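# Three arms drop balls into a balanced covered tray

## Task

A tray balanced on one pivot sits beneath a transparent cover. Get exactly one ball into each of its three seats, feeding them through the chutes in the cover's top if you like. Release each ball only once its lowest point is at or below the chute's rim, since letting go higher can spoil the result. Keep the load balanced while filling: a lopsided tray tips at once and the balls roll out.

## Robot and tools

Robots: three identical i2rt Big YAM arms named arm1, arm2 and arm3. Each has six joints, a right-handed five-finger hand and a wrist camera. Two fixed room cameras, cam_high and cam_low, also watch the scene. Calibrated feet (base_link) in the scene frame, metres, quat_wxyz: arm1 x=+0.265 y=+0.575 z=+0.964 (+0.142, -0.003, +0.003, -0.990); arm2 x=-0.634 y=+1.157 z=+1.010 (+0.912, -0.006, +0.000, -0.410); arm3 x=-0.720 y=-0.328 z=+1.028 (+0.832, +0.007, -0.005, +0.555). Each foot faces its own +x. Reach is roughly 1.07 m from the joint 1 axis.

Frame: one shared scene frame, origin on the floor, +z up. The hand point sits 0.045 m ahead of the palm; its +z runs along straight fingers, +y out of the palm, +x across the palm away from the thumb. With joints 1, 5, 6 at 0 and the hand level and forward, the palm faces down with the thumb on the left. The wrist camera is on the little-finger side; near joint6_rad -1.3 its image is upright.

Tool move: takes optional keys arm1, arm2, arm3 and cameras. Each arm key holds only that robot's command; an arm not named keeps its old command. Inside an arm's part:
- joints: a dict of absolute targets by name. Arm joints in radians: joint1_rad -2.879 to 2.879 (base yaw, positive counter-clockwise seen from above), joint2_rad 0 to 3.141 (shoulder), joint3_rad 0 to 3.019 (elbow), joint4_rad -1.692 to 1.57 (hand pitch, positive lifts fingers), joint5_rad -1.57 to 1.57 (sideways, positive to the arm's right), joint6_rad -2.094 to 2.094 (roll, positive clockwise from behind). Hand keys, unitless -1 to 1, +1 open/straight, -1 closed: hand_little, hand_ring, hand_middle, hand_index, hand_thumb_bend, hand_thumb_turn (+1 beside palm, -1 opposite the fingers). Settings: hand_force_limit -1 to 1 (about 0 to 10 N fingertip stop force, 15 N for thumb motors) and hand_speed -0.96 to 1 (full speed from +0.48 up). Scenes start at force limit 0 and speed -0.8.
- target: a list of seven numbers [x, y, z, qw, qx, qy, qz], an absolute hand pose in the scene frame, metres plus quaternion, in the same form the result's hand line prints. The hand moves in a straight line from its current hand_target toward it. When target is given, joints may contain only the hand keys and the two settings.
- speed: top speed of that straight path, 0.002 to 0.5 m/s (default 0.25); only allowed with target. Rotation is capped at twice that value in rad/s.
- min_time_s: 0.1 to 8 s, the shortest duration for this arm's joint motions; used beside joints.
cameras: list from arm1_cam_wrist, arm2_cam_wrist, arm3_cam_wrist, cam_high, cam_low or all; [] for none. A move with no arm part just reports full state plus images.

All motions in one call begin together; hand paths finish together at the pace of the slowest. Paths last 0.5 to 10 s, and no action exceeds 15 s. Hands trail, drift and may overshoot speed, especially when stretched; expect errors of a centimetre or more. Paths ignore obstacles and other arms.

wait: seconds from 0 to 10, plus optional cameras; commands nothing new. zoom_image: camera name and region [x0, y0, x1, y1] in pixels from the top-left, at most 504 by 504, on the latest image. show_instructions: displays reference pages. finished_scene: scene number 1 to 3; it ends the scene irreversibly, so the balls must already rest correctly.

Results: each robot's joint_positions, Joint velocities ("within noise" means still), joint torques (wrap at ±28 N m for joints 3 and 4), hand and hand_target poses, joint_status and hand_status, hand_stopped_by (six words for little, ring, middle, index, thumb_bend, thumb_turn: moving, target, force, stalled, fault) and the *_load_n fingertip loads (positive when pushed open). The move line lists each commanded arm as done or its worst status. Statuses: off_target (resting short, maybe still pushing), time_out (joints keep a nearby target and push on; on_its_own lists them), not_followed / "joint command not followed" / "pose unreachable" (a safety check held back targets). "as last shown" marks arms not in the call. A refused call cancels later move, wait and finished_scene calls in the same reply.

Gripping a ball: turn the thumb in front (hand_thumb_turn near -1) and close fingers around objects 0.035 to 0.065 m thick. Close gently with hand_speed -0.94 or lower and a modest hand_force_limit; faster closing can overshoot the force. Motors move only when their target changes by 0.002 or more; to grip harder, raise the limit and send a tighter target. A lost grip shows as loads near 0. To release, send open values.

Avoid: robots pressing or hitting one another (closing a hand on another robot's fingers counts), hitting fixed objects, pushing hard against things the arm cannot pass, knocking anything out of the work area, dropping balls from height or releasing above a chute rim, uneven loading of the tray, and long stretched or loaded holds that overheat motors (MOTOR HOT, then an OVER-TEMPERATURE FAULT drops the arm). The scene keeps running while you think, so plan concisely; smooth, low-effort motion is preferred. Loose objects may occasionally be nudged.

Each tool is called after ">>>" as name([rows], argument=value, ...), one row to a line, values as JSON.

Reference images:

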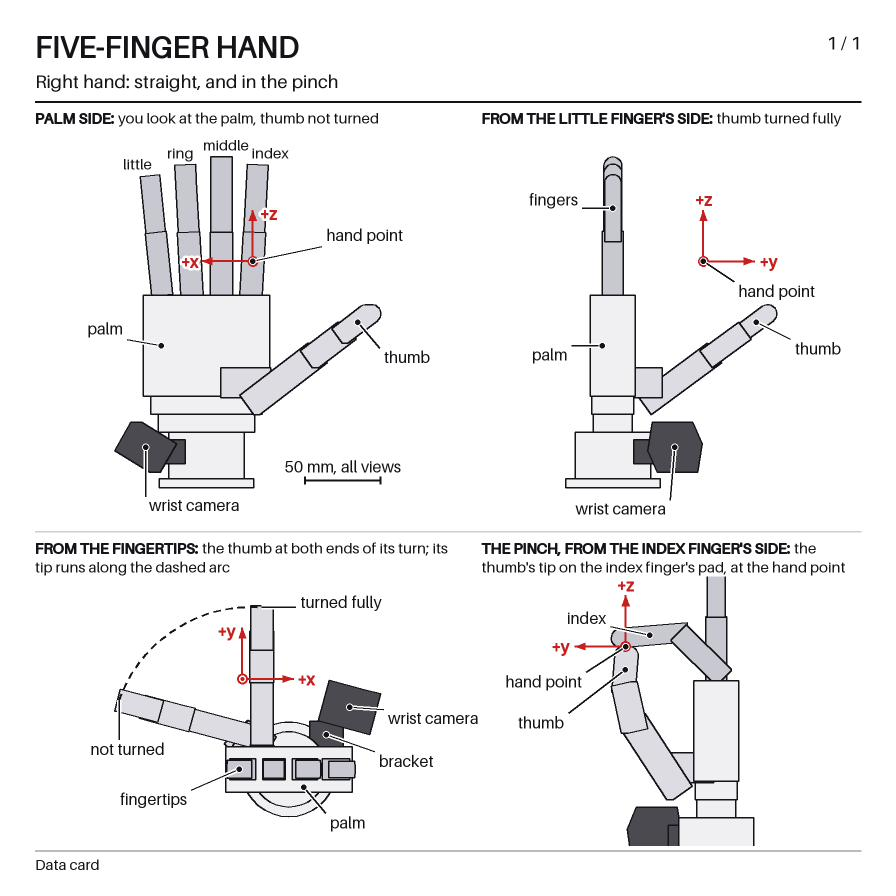

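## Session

>>> move(cameras=["all"])

Scene clock: 0.00 s.
Joint torques (N m): no reading
Heat: arm1: hottest joint3_rad 36 °C; arm2: hottest joint3_rad 34 °C; arm3: hottest joint2_rad 37 °C.
Joint velocities: within noise
arm1.joint_positions: joint1_rad=-0.478 joint2_rad=+0.615 joint3_rad=+1.339 joint4_rad=-1.312 joint5_rad=+0.145 joint6_rad=-1.158 hand_little=+1.000 hand_ring=+1.000 hand_middle=+1.000 hand_index=+1.000 hand_thumb_turn=+1.000 hand_thumb_bend=+1.000 hand_force_limit=+0.000 hand_speed=-0.800
arm1.joint_status: not commanded
arm1.hand_stopped_by: target,target,target,target,target,target
arm1.little_load_n: 0.0
arm1.ring_load_n: 0.0
arm1.middle_load_n: 0.0
arm1.index_load_n: 0.0
arm1.thumb_bend_load_n: 0.0
arm1.thumb_turn_load_n: 0.0
arm1.hand: x=+0.0606 y=+0.6850 z=+1.4360 quat_wxyz=(+0.479, -0.293, -0.828, -0.013) (m; scene frame)
arm1.hand_target: x=+0.0609 y=+0.6849 z=+1.4470 quat_wxyz=(+0.490, -0.292, -0.821, -0.011) (m; scene frame)
arm1.hand_status: not commanded
arm2.joint_positions: joint1_rad=+0.336 joint2_rad=+0.626 joint3_rad=+1.444 joint4_rad=-1.226 joint5_rad=-0.225 joint6_rad=-1.361 hand_little=+1.000 hand_ring=+1.000 hand_middle=+1.000 hand_index=+1.000 hand_thumb_turn=+1.000 hand_thumb_bend=+1.000 hand_force_limit=+0.000 hand_speed=-0.800
arm2.joint_status: not commanded
arm2.hand_stopped_by: target,target,target,target,target,target
arm2.little_load_n: 0.0
arm2.ring_load_n: 0.0
arm2.middle_load_n: 0.0
arm2.index_load_n: 0.0
arm2.thumb_bend_load_n: 0.0
arm2.thumb_turn_load_n: 0.0
arm2.hand: x=-0.4156 y=+1.0327 z=+1.5482 quat_wxyz=(-0.007, +0.800, -0.231, +0.553) (m; scene frame)
arm2.hand_target: x=-0.4174 y=+1.0338 z=+1.5581 quat_wxyz=(-0.005, +0.795, -0.228, +0.562) (m; scene frame)
arm2.hand_status: not commanded
arm3.joint_positions: joint1_rad=-0.662 joint2_rad=+0.612 joint3_rad=+1.545 joint4_rad=-1.221 joint5_rad=-0.216 joint6_rad=-1.264 hand_little=+1.000 hand_ring=+1.000 hand_middle=+1.000 hand_index=+1.000 hand_thumb_turn=+1.000 hand_thumb_bend=+1.000 hand_force_limit=+0.000 hand_speed=-0.800
arm3.joint_status: not commanded
arm3.hand_stopped_by: target,target,target,target,target,target
arm3.little_load_n: 0.0
arm3.ring_load_n: 0.0
arm3.middle_load_n: 0.0
arm3.index_load_n: 0.0
arm3.thumb_bend_load_n: 0.0
arm3.thumb_turn_load_n: 0.0
arm3.hand: x=-0.5199 y=-0.2316 z=+1.6166 quat_wxyz=(-0.323, +0.783, +0.142, +0.512) (m; scene frame)
arm3.hand_target: x=-0.5228 y=-0.2333 z=+1.6258 quat_wxyz=(-0.326, +0.776, +0.143, +0.521) (m; scene frame)
arm3.hand_status: not commanded
pictures: arm1_cam_wrist, arm2_cam_wrist, arm3_cam_wrist, cam_high, cam_low
Images, in order (width x height): arm1_cam_wrist 672x504, arm2_cam_wrist 672x504, arm3_cam_wrist 672x504, cam_high 896x504, cam_low 896x504.

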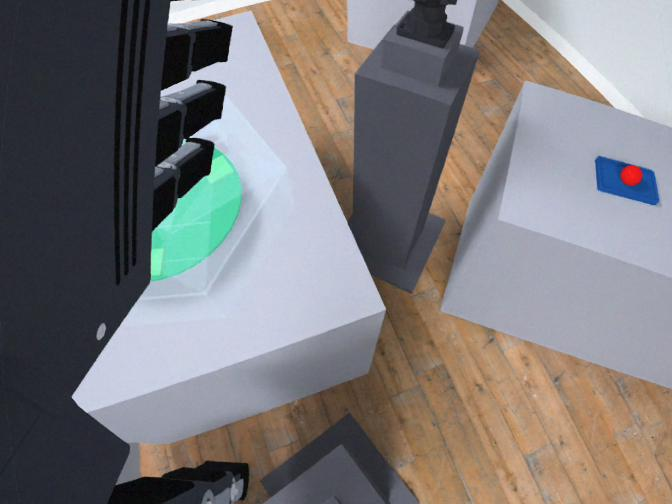

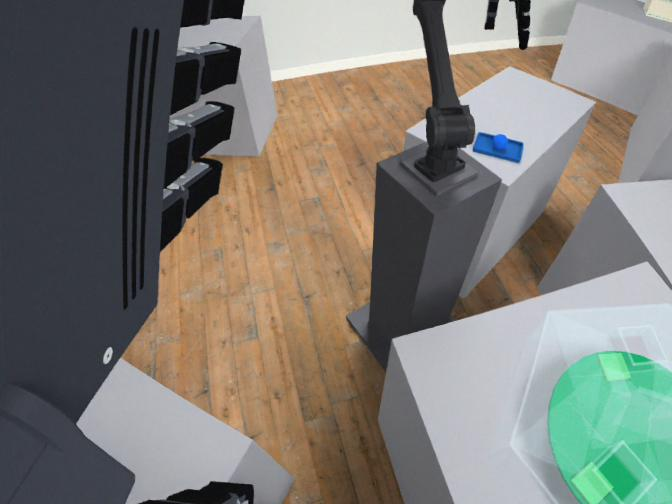

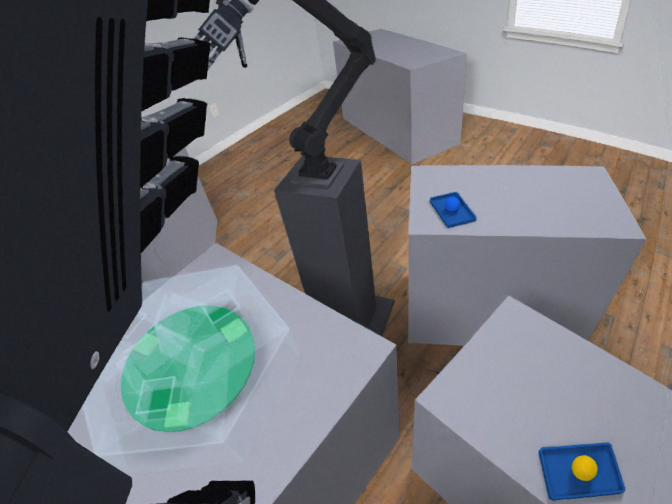

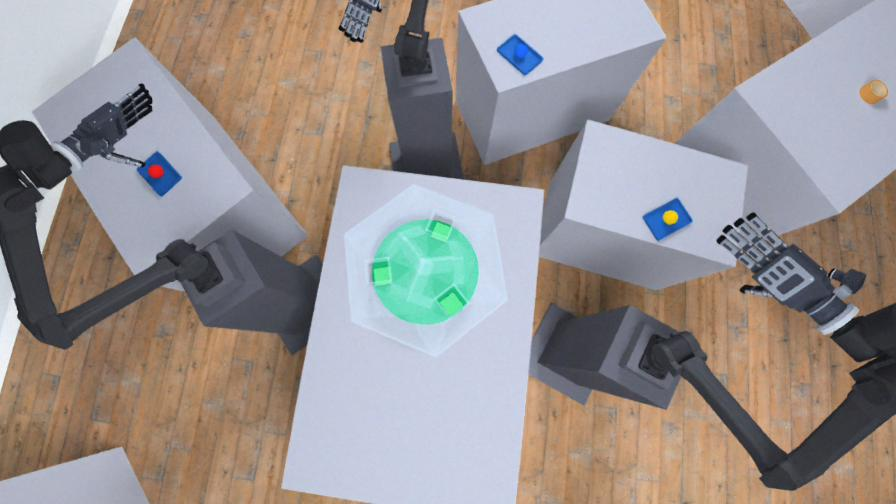

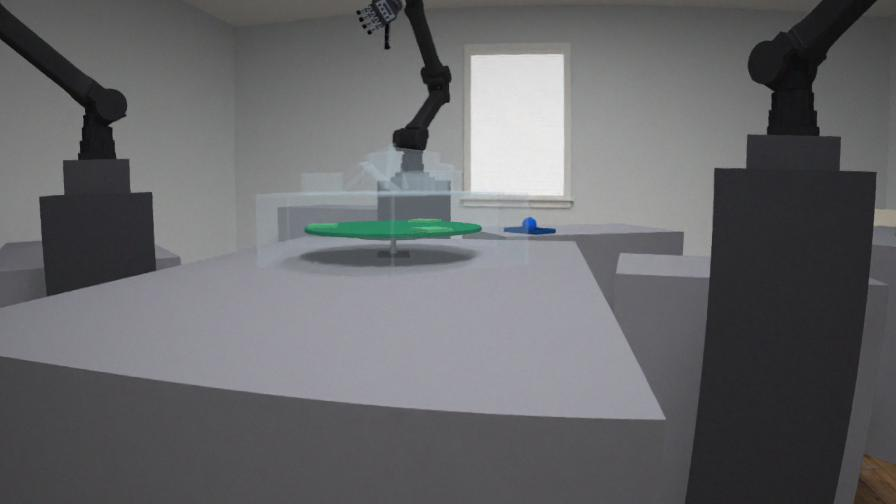

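>>> move(arm1={"joints":{"joint1_rad":1.737,"joint2_rad":1.305,"joint3_rad":1.021,"joint4_rad":-0.501,"joint5_rad":0,"joint6_rad":0,"hand_thumb_turn":-1,"hand_speed":0},"min_time_s":5}, arm2={"joints":{"joint1_rad":1.648,"joint2_rad":1.78,"joint3_rad":1.42,"joint4_rad":-0.425,"joint5_rad":0,"joint6_rad":0,"hand_thumb_turn":-1,"hand_speed":0},"min_time_s":5}, arm3={"joints":{"joint1_rad":-1.499,"joint2_rad":1.68,"joint3_rad":1.25,"joint4_rad":-0.355,"joint5_rad":0,"joint6_rad":0,"hand_thumb_turn":-1,"hand_speed":0},"min_time_s":5}, cameras=["all"])

Scene clock: 73.70 s.
Joint torques (N m): arm1=[0.44 -10.23 7.56 2.45 0.07 0.09] | arm2=[0.73 -14.86 8.21 2.66 0.14 0.08] | arm3=[0.67 -12.04 9.57 2.02 0.06 0.17]
Heat: arm1: hottest joint3_rad 39 °C; arm2: hottest joint3_rad 39 °C; arm3: hottest joint3_rad 40 °C.
move: arm1 done; arm2 done; arm3 done
Joint velocities: within noise
arm1.joint_positions: joint1_rad=+1.740 joint2_rad=+1.312 joint3_rad=+1.025 joint4_rad=-0.520 joint5_rad=+0.001 joint6_rad=-0.012 hand_little=+1.000 hand_ring=+1.000 hand_middle=+1.000 hand_index=+1.000 hand_thumb_turn=-1.000 hand_thumb_bend=+1.000 hand_force_limit=+0.000 hand_speed=+0.000
arm1.joint_status: all done
arm1.hand_stopped_by: target,target,target,target,target,target
arm1.little_load_n: 0.0
arm1.ring_load_n: 0.0
arm1.middle_load_n: 0.0
arm1.index_load_n: 0.0
arm1.thumb_bend_load_n: 0.0
arm1.thumb_turn_load_n: 0.0
arm1.hand: x=+0.5115 y=+0.1391 z=+1.1302 quat_wxyz=(-0.079, +0.216, -0.904, +0.360) (m; scene frame)
arm1.hand_target: x=+0.5155 y=+0.1372 z=+1.1293 quat_wxyz=(-0.083, +0.212, -0.903, +0.365) (m; scene frame)
arm1.hand_status: not commanded
arm2.joint_positions: joint1_rad=+1.652 joint2_rad=+1.775 joint3_rad=+1.429 joint4_rad=-0.442 joint5_rad=-0.009 joint6_rad=-0.015 hand_little=+1.000 hand_ring=+1.000 hand_middle=+1.000 hand_index=+1.000 hand_thumb_turn=-1.000 hand_thumb_bend=+1.000 hand_force_limit=+0.000 hand_speed=+0.000
arm2.joint_status: all done
arm2.hand_stopped_by: target,target,target,target,target,target
arm2.little_load_n: 0.0
arm2.ring_load_n: -0.5
arm2.middle_load_n: 0.0
arm2.index_load_n: 0.0
arm2.thumb_bend_load_n: 0.0
arm2.thumb_turn_load_n: 0.0
arm2.hand: x=-0.1926 y=+1.6640 z=+1.1275 quat_wxyz=(-0.349, +0.863, -0.336, +0.141) (m; scene frame)
arm2.hand_target: x=-0.1935 y=+1.6662 z=+1.1161 quat_wxyz=(-0.347, +0.862, -0.342, +0.138) (m; scene frame)
arm2.hand_status: not commanded
arm3.joint_positions: joint1_rad=-1.499 joint2_rad=+1.678 joint3_rad=+1.247 joint4_rad=-0.370 joint5_rad=-0.001 joint6_rad=-0.014 hand_little=+1.000 hand_ring=+1.000 hand_middle=+1.000 hand_index=+1.000 hand_thumb_turn=-1.000 hand_thumb_bend=+1.000 hand_force_limit=+0.000 hand_speed=+0.000
arm3.joint_status: all done
arm3.hand_stopped_by: target,target,target,target,target,target
arm3.little_load_n: 0.0
arm3.ring_load_n: 0.0
arm3.middle_load_n: 0.0
arm3.index_load_n: 0.0
arm3.thumb_bend_load_n: 0.0
arm3.thumb_turn_load_n: 0.0
arm3.hand: x=-0.1231 y=-0.4989 z=+1.1308 quat_wxyz=(-0.223, +0.545, -0.751, +0.300) (m; scene frame)
arm3.hand_target: x=-0.1198 y=-0.5041 z=+1.1270 quat_wxyz=(-0.224, +0.536, -0.756, +0.302) (m; scene frame)
arm3.hand_status: not commanded
pictures: arm1_cam_wrist, arm2_cam_wrist, arm3_cam_wrist, cam_high, cam_low
Images, in order (width x height): arm1_cam_wrist 672x504, arm2_cam_wrist 672x504, arm3_cam_wrist 672x504, cam_high 896x504, cam_low 896x504.

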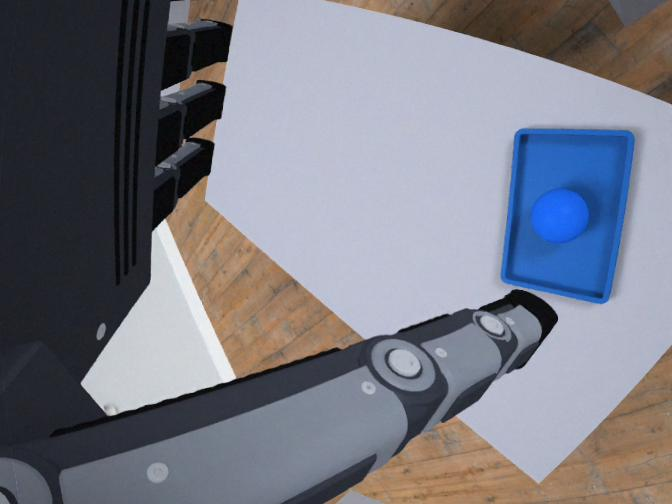

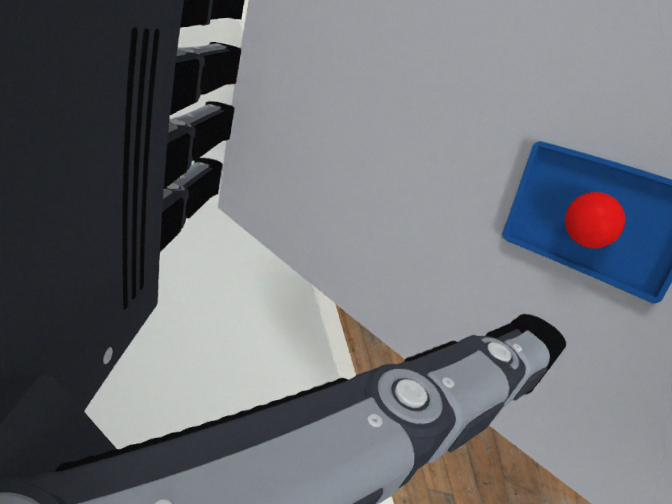

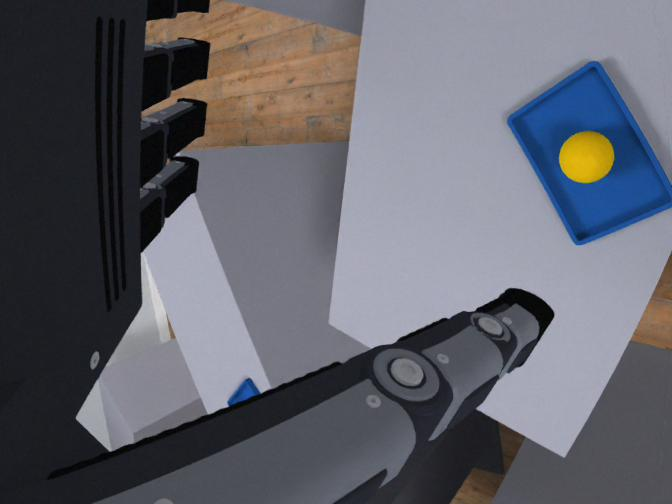

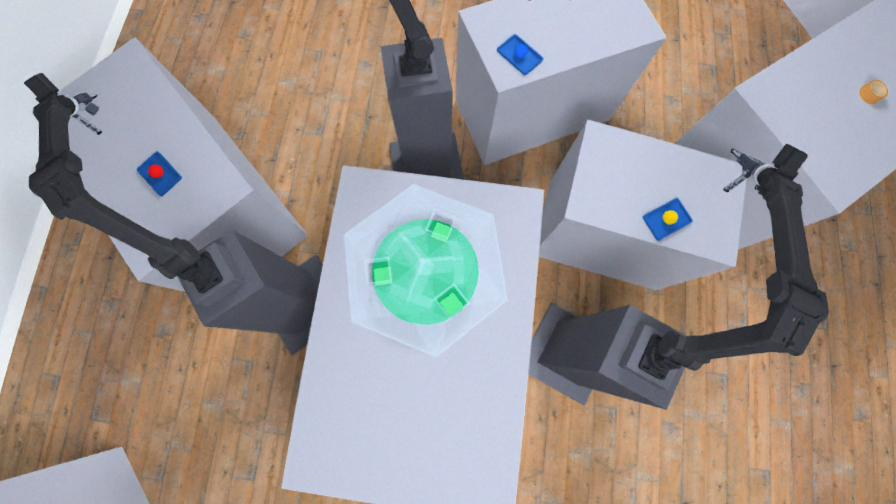

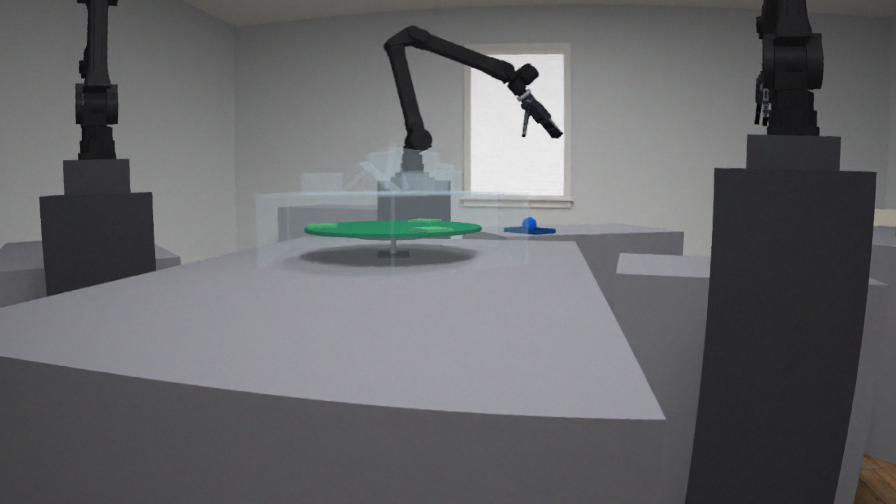

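>>> zoom_image(camera="arm1_cam_wrist", region=[500, 155, 620, 275])

>>> zoom_image(camera="arm2_cam_wrist", region=[535, 160, 655, 280])

>>> zoom_image(camera="arm3_cam_wrist", region=[525, 95, 645, 215])

Scaled by 4.200 from the camera's 672x504 image, which has a finer 960x720 frame.

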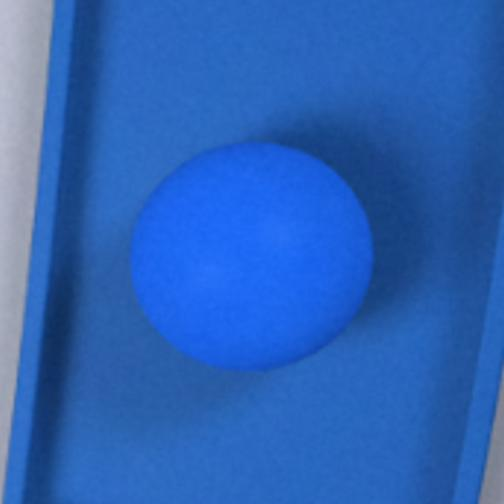

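Scaled by 4.200 from the camera's 672x504 image, which has a finer 960x720 frame.

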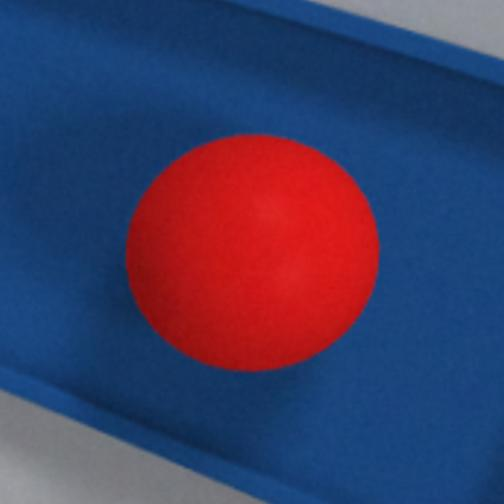

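Scaled by 4.200 from the camera's 672x504 image, which has a finer 960x720 frame.

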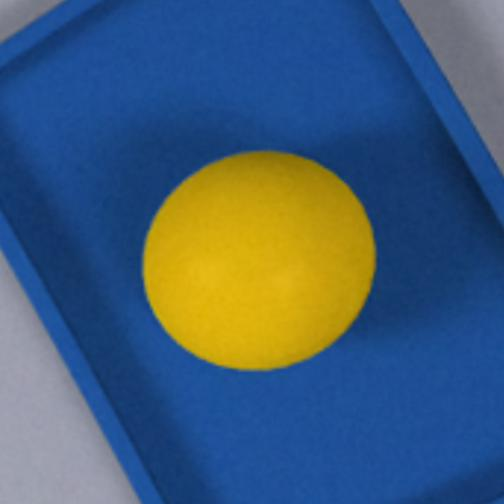

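>>> move(arm1={"target":[0.536,0.168,0.94,0.1149,-0.2643,0.8781,-0.3818],"speed":0.15}, arm2={"target":[-0.237,1.655,0.93,0.3764,-0.8657,0.3024,-0.1315],"speed":0.15}, arm3={"target":[-0.127,-0.524,0.895,0.2330,-0.5358,0.7442,-0.3236],"speed":0.15}, cameras=["arm1_cam_wrist","arm2_cam_wrist","arm3_cam_wrist","cam_low"])

Scene clock: 117.97 s.
Joint torques (N m): arm1=[1.38 -10.17 5.44 2.47 -0.06 -0.15] | arm2=[1.44 -14.45 5.89 2.74 -0.19 -0.16] | arm3=[0.44 -13.45 6.41 2.07 -0.11 -0.11]
Heat: arm1: hottest joint3_rad 39 °C; arm2: hottest joint3_rad 38 °C; arm3: hottest joint3_rad 41 °C.
move: arm1 done; arm2 off_target; arm3 done
Joint velocities: within noise
arm1.joint_positions: joint1_rad=+1.783 joint2_rad=+1.585 joint3_rad=+0.683 joint4_rad=+0.145 joint5_rad=-0.046 joint6_rad=-0.037 hand_little=+1.000 hand_ring=+1.000 hand_middle=+1.000 hand_index=+1.000 hand_thumb_turn=-1.000 hand_thumb_bend=+1.000 hand_force_limit=+0.000 hand_speed=+0.000
arm1.joint_status: not commanded
arm1.hand_stopped_by: target,target,target,target,target,target
arm1.little_load_n: 0.0
arm1.ring_load_n: 0.0
arm1.middle_load_n: 0.0
arm1.index_load_n: 0.0
arm1.thumb_bend_load_n: 0.0
arm1.thumb_turn_load_n: 0.0
arm1.hand: x=+0.5282 y=+0.1678 z=+0.9409 quat_wxyz=(-0.109, +0.253, -0.884, +0.377) (m; scene frame)
arm1.hand_target: x=+0.5338 y=+0.1692 z=+0.9403 quat_wxyz=(-0.111, +0.263, -0.879, +0.382) (m; scene frame)
arm1.hand_status: done (0.008 m and 1.8 deg from the pose sent, 0.194 m and 7.9 deg at the start)
arm2.joint_positions: joint1_rad=+1.672 joint2_rad=+1.968 joint3_rad=+1.108 joint4_rad=+0.129 joint5_rad=-0.036 joint6_rad=-0.023 hand_little=+1.000 hand_ring=+1.000 hand_middle=+1.000 hand_index=+1.000 hand_thumb_turn=-1.000 hand_thumb_bend=+1.000 hand_force_limit=+0.000 hand_speed=+0.000
arm2.joint_status: not commanded
arm2.hand_stopped_by: target,target,target,target,target,target
arm2.little_load_n: 0.0
arm2.ring_load_n: 0.0
arm2.middle_load_n: 0.0
arm2.index_load_n: -0.5
arm2.thumb_bend_load_n: -0.5
arm2.thumb_turn_load_n: 0.0
arm2.hand: x=-0.2290 y=+1.6504 z=+0.9429 quat_wxyz=(-0.379, +0.860, -0.315, +0.136) (m; scene frame)
arm2.hand_target: x=-0.2377 y=+1.6531 z=+0.9312 quat_wxyz=(-0.376, +0.865, -0.303, +0.133) (m; scene frame)
arm2.hand_status: off_target (0.016 m and 1.7 deg from the pose sent, 0.203 m and 5.1 deg at the start)
arm3.joint_positions: joint1_rad=-1.541 joint2_rad=+2.080 joint3_rad=+1.063 joint4_rad=+0.265 joint5_rad=-0.025 joint6_rad=-0.033 hand_little=+1.000 hand_ring=+1.000 hand_middle=+1.000 hand_index=+1.000 hand_thumb_turn=-1.000 hand_thumb_bend=+1.000 hand_force_limit=+0.000 hand_speed=+0.000
arm3.joint_status: not commanded
arm3.hand_stopped_by: target,target,target,target,target,target
arm3.little_load_n: 0.0
arm3.ring_load_n: 0.0
arm3.middle_load_n: 0.0
arm3.index_load_n: 0.0
arm3.thumb_bend_load_n: 0.5
arm3.thumb_turn_load_n: 0.0
arm3.hand: x=-0.1290 y=-0.5162 z=+0.9009 quat_wxyz=(-0.235, +0.534, -0.747, +0.319) (m; scene frame)
arm3.hand_target: x=-0.1290 y=-0.5237 z=+0.8959 quat_wxyz=(-0.234, +0.535, -0.745, +0.323) (m; scene frame)
arm3.hand_status: done (0.010 m and 0.7 deg from the pose sent, 0.237 m and 3.2 deg at the start)
pictures: arm1_cam_wrist, arm2_cam_wrist, arm3_cam_wrist, cam_low
Images, in order (width x height): arm1_cam_wrist 672x504, arm2_cam_wrist 672x504, arm3_cam_wrist 672x504, cam_low 896x504.

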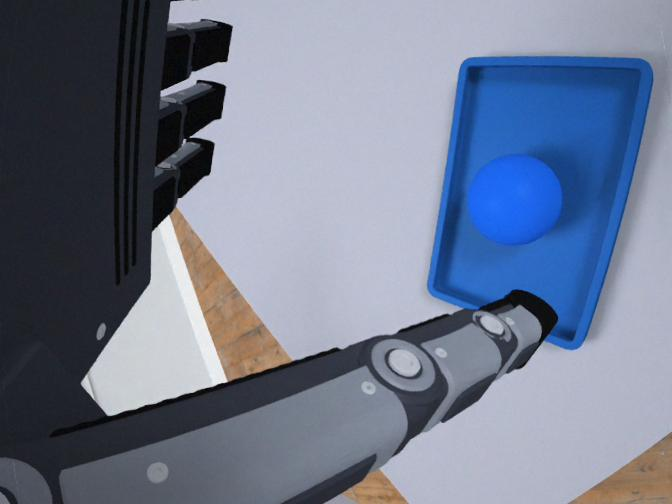

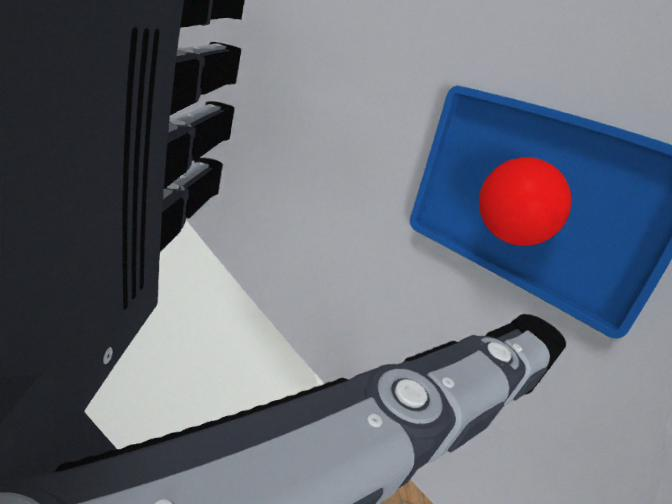

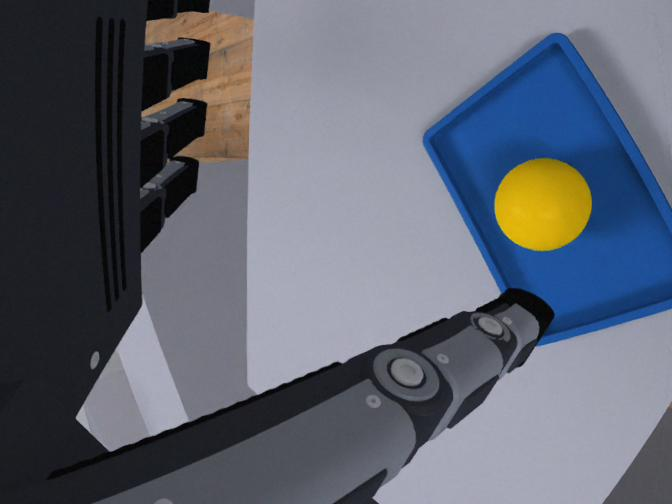

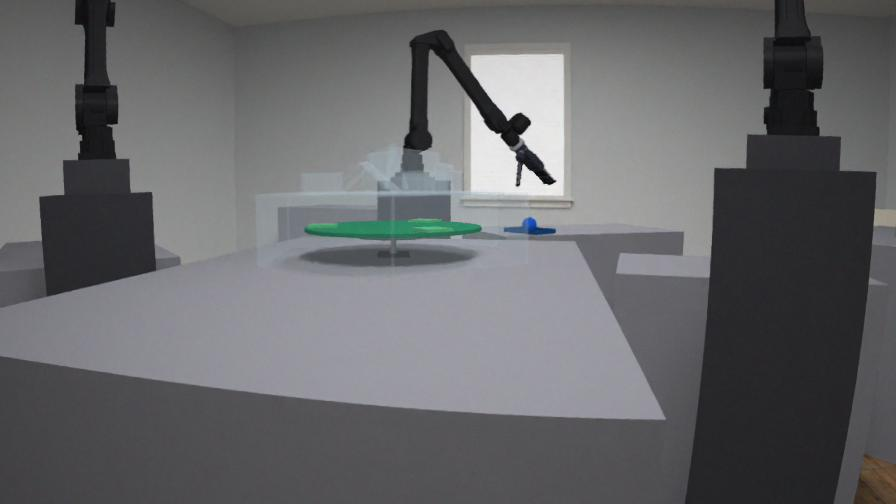

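>>> move(arm1={"target":[0.535,0.168,0.805,0.1149,-0.2643,0.8781,-0.3818],"speed":0.12}, arm2={"target":[-0.238,1.6535,0.790,0.3764,-0.8657,0.3024,-0.1315],"speed":0.12}, arm3={"target":[-0.142,-0.521,0.756,0.2330,-0.5358,0.7442,-0.3236],"speed":0.12}, cameras=["arm1_cam_wrist","arm2_cam_wrist","arm3_cam_wrist"])

Scene clock: 142.97 s.
Joint torques (N m): arm1=[1.49 -12.34 4.21 2.59 -0.16 -0.11] | arm2=[1.49 -15.56 6.58 2.66 -0.19 -0.16] | arm3=[0.44 -13.98 5.38 2.04 -0.11 -0.11]
Heat: arm1: hottest joint3_rad 39 °C; arm2: hottest joint3_rad 38 °C; arm3: hottest joint3_rad 41 °C.
move: arm1 off_target; arm2 off_target; arm3 off_target
Joint velocities: within noise
arm1.joint_positions: joint1_rad=+1.783 joint2_rad=+2.010 joint3_rad=+0.660 joint4_rad=+0.576 joint5_rad=-0.056 joint6_rad=-0.039 hand_little=+1.000 hand_ring=+1.000 hand_middle=+1.000 hand_index=+1.000 hand_thumb_turn=-1.000 hand_thumb_bend=+1.000 hand_force_limit=+0.000 hand_speed=+0.000
arm1.joint_status: not commanded
arm1.hand_stopped_by: target,target,target,target,target,target
arm1.little_load_n: 0.0
arm1.ring_load_n: 0.0
arm1.middle_load_n: 0.0
arm1.index_load_n: 0.0
arm1.thumb_bend_load_n: 0.0
arm1.thumb_turn_load_n: 0.0
arm1.hand: x=+0.5249 y=+0.1765 z=+0.8019 quat_wxyz=(-0.111, +0.256, -0.887, +0.369) (m; scene frame)
arm1.hand_target: x=+0.5348 y=+0.1687 z=+0.8065 quat_wxyz=(-0.115, +0.264, -0.878, +0.382) (m; scene frame)
arm1.hand_status: off_target (0.014 m and 2.1 deg from the pose sent, 0.136 m and 1.8 deg at the start)
arm2.joint_positions: joint1_rad=+1.672 joint2_rad=+2.295 joint3_rad=+1.120 joint4_rad=+0.406 joint5_rad=-0.039 joint6_rad=-0.023 hand_little=+1.000 hand_ring=+1.000 hand_middle=+1.000 hand_index=+1.000 hand_thumb_turn=-1.000 hand_thumb_bend=+1.000 hand_force_limit=+0.000 hand_speed=+0.000
arm2.joint_status: not commanded
arm2.hand_stopped_by: target,target,target,target,target,target
arm2.little_load_n: 0.0
arm2.ring_load_n: 0.0
arm2.middle_load_n: 0.0
arm2.index_load_n: 0.0
arm2.thumb_bend_load_n: 0.0
arm2.thumb_turn_load_n: 0.0
arm2.hand: x=-0.2421 y=+1.6362 z=+0.7904 quat_wxyz=(-0.364, +0.866, -0.317, +0.129) (m; scene frame)
arm2.hand_target: x=-0.2392 y=+1.6521 z=+0.7911 quat_wxyz=(-0.376, +0.866, -0.303, +0.132) (m; scene frame)
arm2.hand_status: off_target (0.018 m and 2.3 deg from the pose sent, 0.153 m and 1.7 deg at the start)
arm3.joint_positions: joint1_rad=-1.548 joint2_rad=+2.410 joint3_rad=+1.104 joint4_rad=+0.540 joint5_rad=-0.032 joint6_rad=-0.040 hand_little=+1.000 hand_ring=+1.000 hand_middle=+1.000 hand_index=+1.000 hand_thumb_turn=-1.000 hand_thumb_bend=+1.000 hand_force_limit=+0.000 hand_speed=+0.000
arm3.joint_status: not commanded
arm3.hand_stopped_by: target,target,target,target,target,target
arm3.little_load_n: 0.0
arm3.ring_load_n: 0.0
arm3.middle_load_n: 0.0
arm3.index_load_n: 0.0
arm3.thumb_bend_load_n: 0.0
arm3.thumb_turn_load_n: 0.0
arm3.hand: x=-0.1496 y=-0.5100 z=+0.7600 quat_wxyz=(-0.231, +0.537, -0.748, +0.314) (m; scene frame)
arm3.hand_target: x=-0.1431 y=-0.5202 z=+0.7573 quat_wxyz=(-0.233, +0.536, -0.744, +0.324) (m; scene frame)
arm3.hand_status: off_target (0.014 m and 1.2 deg from the pose sent, 0.146 m and 0.7 deg at the start)
pictures: arm1_cam_wrist, arm2_cam_wrist, arm3_cam_wrist
Images, in order (width x height): arm1_cam_wrist 672x504, arm2_cam_wrist 672x504, arm3_cam_wrist 672x504.

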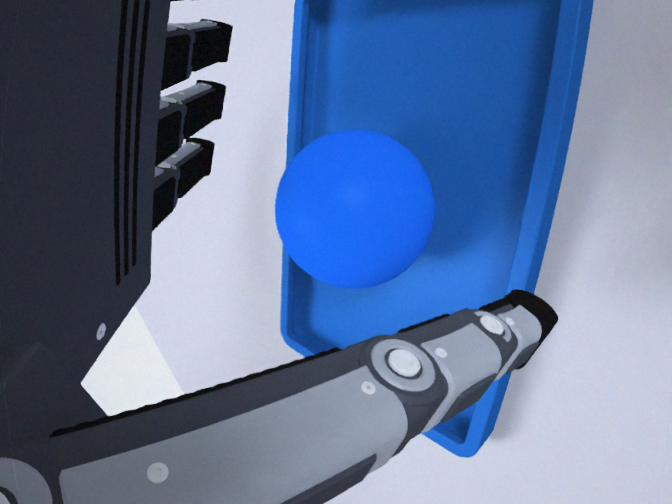

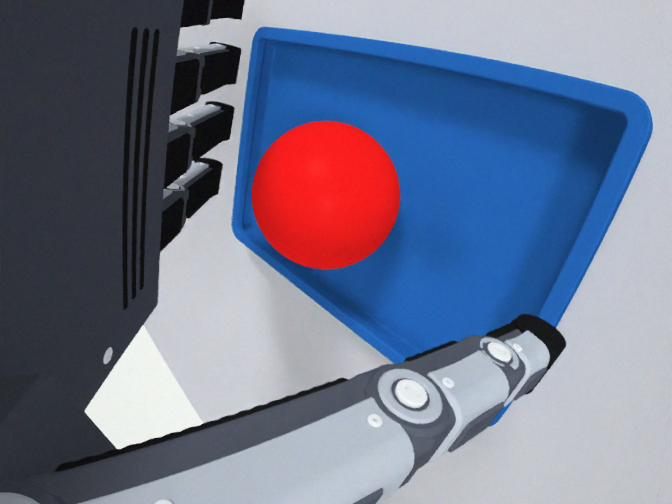

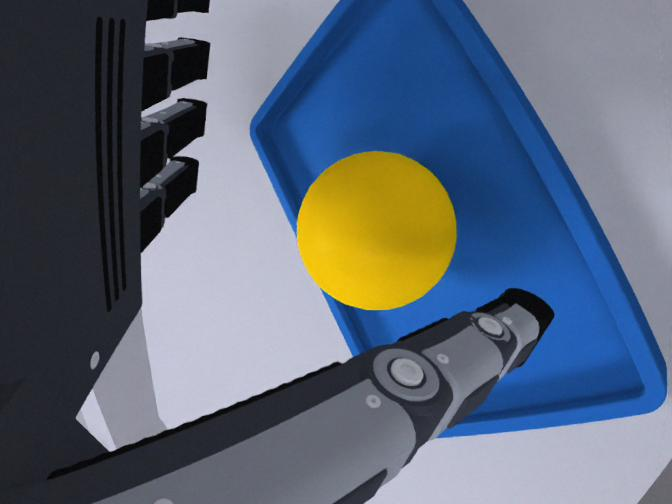

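>>> move(arm1={"target":[0.541,0.1565,0.795,0.1149,-0.2643,0.8781,-0.3818],"speed":0.08,"joints":{"hand_index":0.5,"hand_middle":0.5}}, arm2={"target":[-0.220,1.675,0.7805,0.3764,-0.8657,0.3024,-0.1315],"speed":0.08,"joints":{"hand_index":0.5,"hand_middle":0.5}}, arm3={"target":[-0.139,-0.519,0.743,0.2330,-0.5358,0.7442,-0.3236],"speed":0.08,"joints":{"hand_index":0.5,"hand_middle":0.5}}, cameras=["arm1_cam_wrist","arm2_cam_wrist","arm3_cam_wrist"])

Scene clock: 184.47 s.
Joint torques (N m): arm1=[1.44 -11.63 5.12 2.61 -0.14 -0.14] | arm2=[1.55 -14.39 7.12 1.44 -0.06 -0.16] | arm3=[0.79 -13.92 5.27 2.09 0.04 -0.06]
Heat: arm1: hottest joint3_rad 38 °C; arm2: hottest joint3_rad 37 °C; arm3: hottest joint2_rad 41 °C.
move: arm1 off_target; arm2 off_target; arm3 off_target
Joint velocities: within noise
arm1.joint_positions: joint1_rad=+1.783 joint2_rad=+2.051 joint3_rad=+0.693 joint4_rad=+0.579 joint5_rad=-0.056 joint6_rad=-0.040 hand_little=+1.000 hand_ring=+1.000 hand_middle=+0.500 hand_index=+0.500 hand_thumb_turn=-1.000 hand_thumb_bend=+1.000 hand_force_limit=+0.000 hand_speed=+0.000
arm1.joint_status: all done
arm1.hand_stopped_by: target,target,target,target,target,target
arm1.little_load_n: 0.0
arm1.ring_load_n: 0.0
arm1.middle_load_n: 0.0
arm1.index_load_n: 0.0
arm1.thumb_bend_load_n: 0.5
arm1.thumb_turn_load_n: 0.0
arm1.hand: x=+0.5289 y=+0.1687 z=+0.7910 quat_wxyz=(-0.110, +0.256, -0.888, +0.367) (m; scene frame)
arm1.hand_target: x=+0.5404 y=+0.1575 z=+0.7948 quat_wxyz=(-0.115, +0.265, -0.878, +0.382) (m; scene frame)
arm1.hand_status: off_target (0.018 m and 2.3 deg from the pose sent, 0.027 m and 2.1 deg at the start)
arm2.joint_positions: joint1_rad=+1.669 joint2_rad=+2.321 joint3_rad=+1.225 joint4_rad=+0.388 joint5_rad=-0.050 joint6_rad=-0.023 hand_little=+1.000 hand_ring=+1.000 hand_middle=+0.500 hand_index=+0.500 hand_thumb_turn=-1.000 hand_thumb_bend=+1.000 hand_force_limit=+0.000 hand_speed=+0.000
arm2.joint_status: all done
arm2.hand_stopped_by: target,target,target,target,target,target
arm2.little_load_n: 0.0
arm2.ring_load_n: 0.0
arm2.middle_load_n: 0.0
arm2.index_load_n: 0.0
arm2.thumb_bend_load_n: 0.5
arm2.thumb_turn_load_n: 0.0
arm2.hand: x=-0.2107 y=+1.6705 z=+0.8041 quat_wxyz=(-0.391, +0.856, -0.312, +0.135) (m; scene frame)
arm2.hand_target: x=-0.2204 y=+1.6734 z=+0.7811 quat_wxyz=(-0.377, +0.866, -0.302, +0.129) (m; scene frame)
arm2.hand_status: off_target (0.026 m and 2.3 deg from the pose sent, 0.046 m and 2.3 deg at the start)
arm3.joint_positions: joint1_rad=-1.548 joint2_rad=+2.447 joint3_rad=+1.130 joint4_rad=+0.550 joint5_rad=-0.032 joint6_rad=-0.040 hand_little=+1.000 hand_ring=+1.000 hand_middle=+0.500 hand_index=+0.500 hand_thumb_turn=-1.000 hand_thumb_bend=+1.000 hand_force_limit=+0.000 hand_speed=+0.000
arm3.joint_status: all done
arm3.hand_stopped_by: target,target,target,target,target,target
arm3.little_load_n: 0.0
arm3.ring_load_n: 0.0
arm3.middle_load_n: 0.0
arm3.index_load_n: 0.0
arm3.thumb_bend_load_n: 0.0
arm3.thumb_turn_load_n: 0.0
arm3.hand: x=-0.1465 y=-0.5109 z=+0.7468 quat_wxyz=(-0.231, +0.537, -0.748, +0.314) (m; scene frame)
arm3.hand_target: x=-0.1396 y=-0.5188 z=+0.7428 quat_wxyz=(-0.233, +0.536, -0.744, +0.323) (m; scene frame)
arm3.hand_status: off_target (0.012 m and 1.2 deg from the pose sent, 0.022 m and 1.2 deg at the start)
pictures: arm1_cam_wrist, arm2_cam_wrist, arm3_cam_wrist
Images, in order (width x height): arm1_cam_wrist 672x504, arm2_cam_wrist 672x504, arm3_cam_wrist 672x504.

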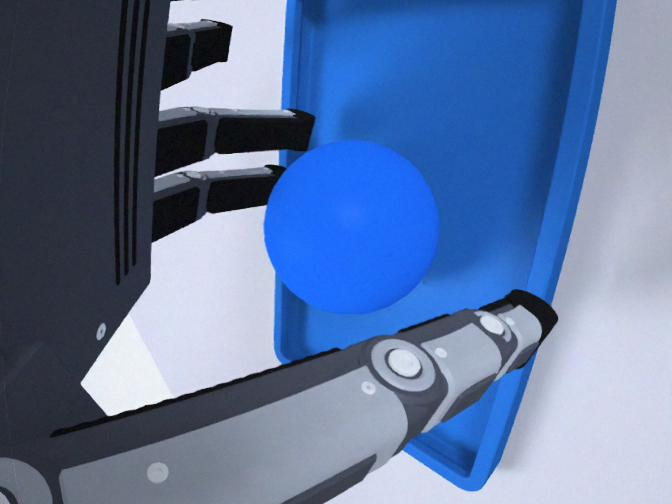

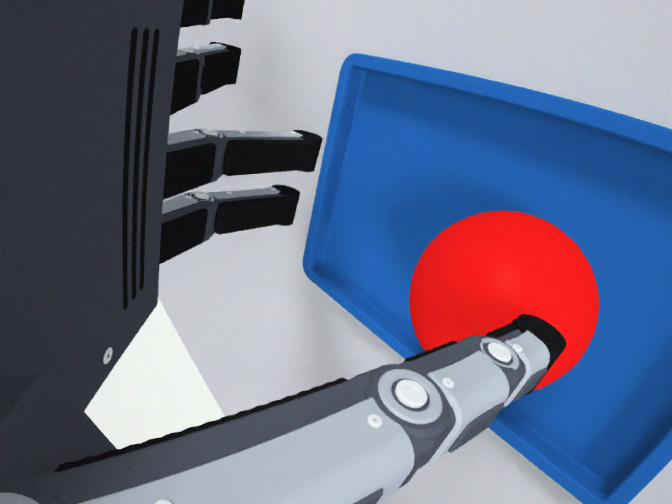

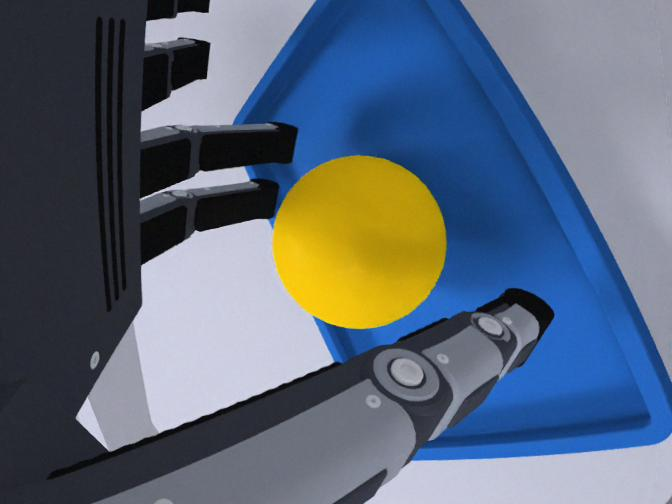

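>>> move(arm1={"joints":{"hand_index":-0.5,"hand_middle":-0.5,"hand_thumb_bend":-0.3,"hand_speed":-0.88,"hand_force_limit":-0.4}}, arm2={"target":[-0.236,1.651,0.86,0.3764,-0.8657,0.3024,-0.1315],"speed":0.08,"joints":{"hand_index":1,"hand_middle":1}}, arm3={"joints":{"hand_index":-0.5,"hand_middle":-0.5,"hand_thumb_bend":-0.3,"hand_speed":-0.88,"hand_force_limit":-0.4}}, cameras=["arm1_cam_wrist","arm2_cam_wrist","arm3_cam_wrist"])

Scene clock: 209.67 s.
Joint torques (N m): arm1=[0.67 -12.1 4.25 1.99 -0.11 -0.15] | arm2=[1.2 -17.49 4.25 1.57 0.02 -0.16] | arm3=[0.79 -14.04 4.88 1.85 0.04 -0.07]
Heat: arm1: hottest joint3_rad 37 °C; arm2: hottest joint3_rad 37 °C; arm3: hottest joint2_rad 40 °C.
move: arm1 off_target; arm2 done; arm3 off_target
Joint velocities: within noise
arm1.joint_positions: joint1_rad=+1.783 joint2_rad=+2.051 joint3_rad=+0.702 joint4_rad=+0.587 joint5_rad=-0.057 joint6_rad=-0.040 hand_little=+1.000 hand_ring=+1.000 hand_middle=+0.090 hand_index=+0.100 hand_thumb_turn=-1.000 hand_thumb_bend=+0.799 hand_force_limit=-0.400 hand_speed=-0.880
arm1.joint_status: hand_middle off_target (ended at +0.090, target -0.500); hand_index off_target (ended at +0.100, target -0.500); hand_thumb_bend off_target (ended at +0.799, target -0.300); the others done
arm1.hand_stopped_by: target,target,force,force,force,target
arm1.little_load_n: 0.0
arm1.ring_load_n: 0.0
arm1.middle_load_n: 5.5
arm1.index_load_n: 2.0
arm1.thumb_bend_load_n: 7.5
arm1.thumb_turn_load_n: 1.0
arm1.hand: x=+0.5327 y=+0.1625 z=+0.7942 quat_wxyz=(-0.112, +0.256, -0.884, +0.374) (m; scene frame)
arm1.hand_target: x=+0.5407 y=+0.1574 z=+0.7948 quat_wxyz=(-0.115, +0.265, -0.878, +0.381) (m; scene frame)
arm1.hand_status: not commanded
arm2.joint_positions: joint1_rad=+1.672 joint2_rad=+2.162 joint3_rad=+1.120 joint4_rad=+0.305 joint5_rad=-0.042 joint6_rad=-0.028 hand_little=+1.000 hand_ring=+1.000 hand_middle=+1.000 hand_index=+1.000 hand_thumb_turn=-1.000 hand_thumb_bend=+1.000 hand_force_limit=+0.000 hand_speed=+0.000
arm2.joint_status: all done
arm2.hand_stopped_by: target,target,target,target,target,target
arm2.little_load_n: 0.0
arm2.ring_load_n: 0.0
arm2.middle_load_n: 0.0
arm2.index_load_n: 0.0
arm2.thumb_bend_load_n: 0.0
arm2.thumb_turn_load_n: 0.0
arm2.hand: x=-0.2297 y=+1.6505 z=+0.8558 quat_wxyz=(-0.378, +0.861, -0.312, +0.134) (m; scene frame)
arm2.hand_target: x=-0.2362 y=+1.6512 z=+0.8596 quat_wxyz=(-0.375, +0.866, -0.302, +0.134) (m; scene frame)
arm2.hand_status: done (0.008 m and 1.3 deg from the pose sent, 0.064 m and 2.3 deg at the start)
arm3.joint_positions: joint1_rad=-1.548 joint2_rad=+2.447 joint3_rad=+1.137 joint4_rad=+0.556 joint5_rad=-0.032 joint6_rad=-0.040 hand_little=+1.000 hand_ring=+1.000 hand_middle=+0.079 hand_index=+0.089 hand_thumb_turn=-1.000 hand_thumb_bend=+0.792 hand_force_limit=-0.400 hand_speed=-0.880
arm3.joint_status: hand_middle off_target (ended at +0.079, target -0.500); hand_index off_target (ended at +0.089, target -0.500); hand_thumb_bend off_target (ended at +0.792, target -0.300); the others done
arm3.hand_stopped_by: target,target,force,force,force,target
arm3.little_load_n: 0.0
arm3.ring_load_n: 0.0
arm3.middle_load_n: 6.0
arm3.index_load_n: 1.5
arm3.thumb_bend_load_n: 6.5
arm3.thumb_turn_load_n: 1.0
arm3.hand: x=-0.1418 y=-0.5128 z=+0.7492 quat_wxyz=(-0.235, +0.536, -0.746, +0.318) (m; scene frame)
arm3.hand_target: x=-0.1402 y=-0.5186 z=+0.7425 quat_wxyz=(-0.233, +0.536, -0.745, +0.323) (m; scene frame)
arm3.hand_status: not commanded
pictures: arm1_cam_wrist, arm2_cam_wrist, arm3_cam_wrist
Images, in order (width x height): arm1_cam_wrist 672x504, arm2_cam_wrist 672x504, arm3_cam_wrist 672x504.

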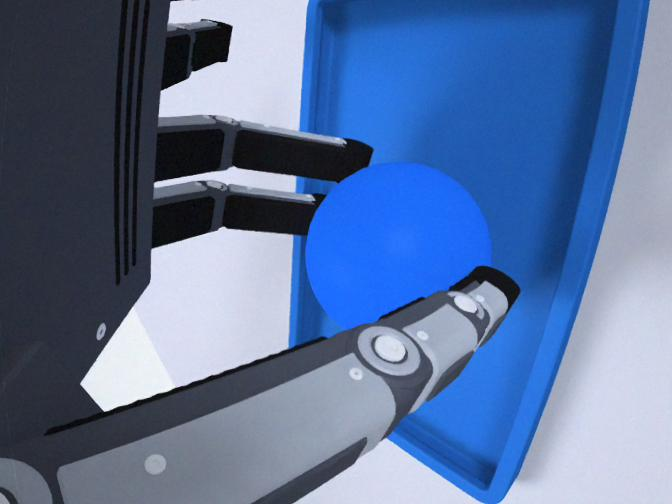

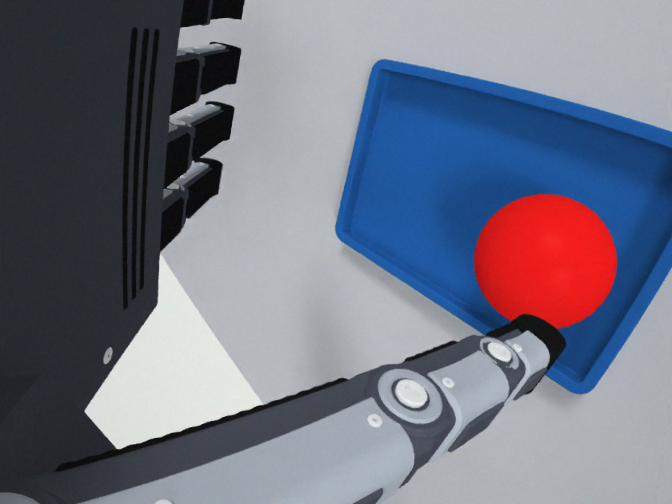

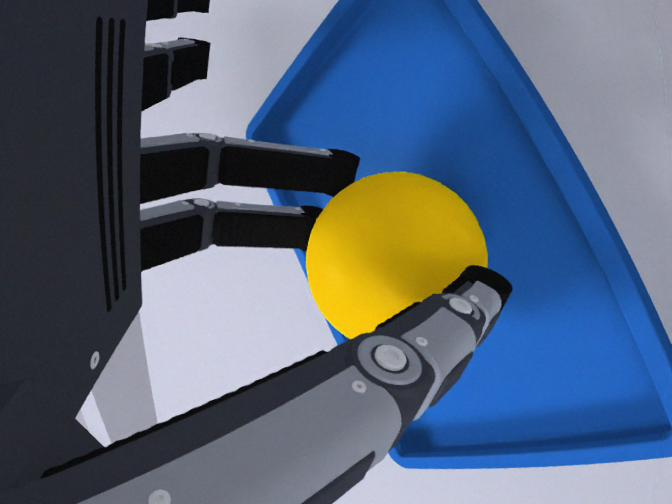

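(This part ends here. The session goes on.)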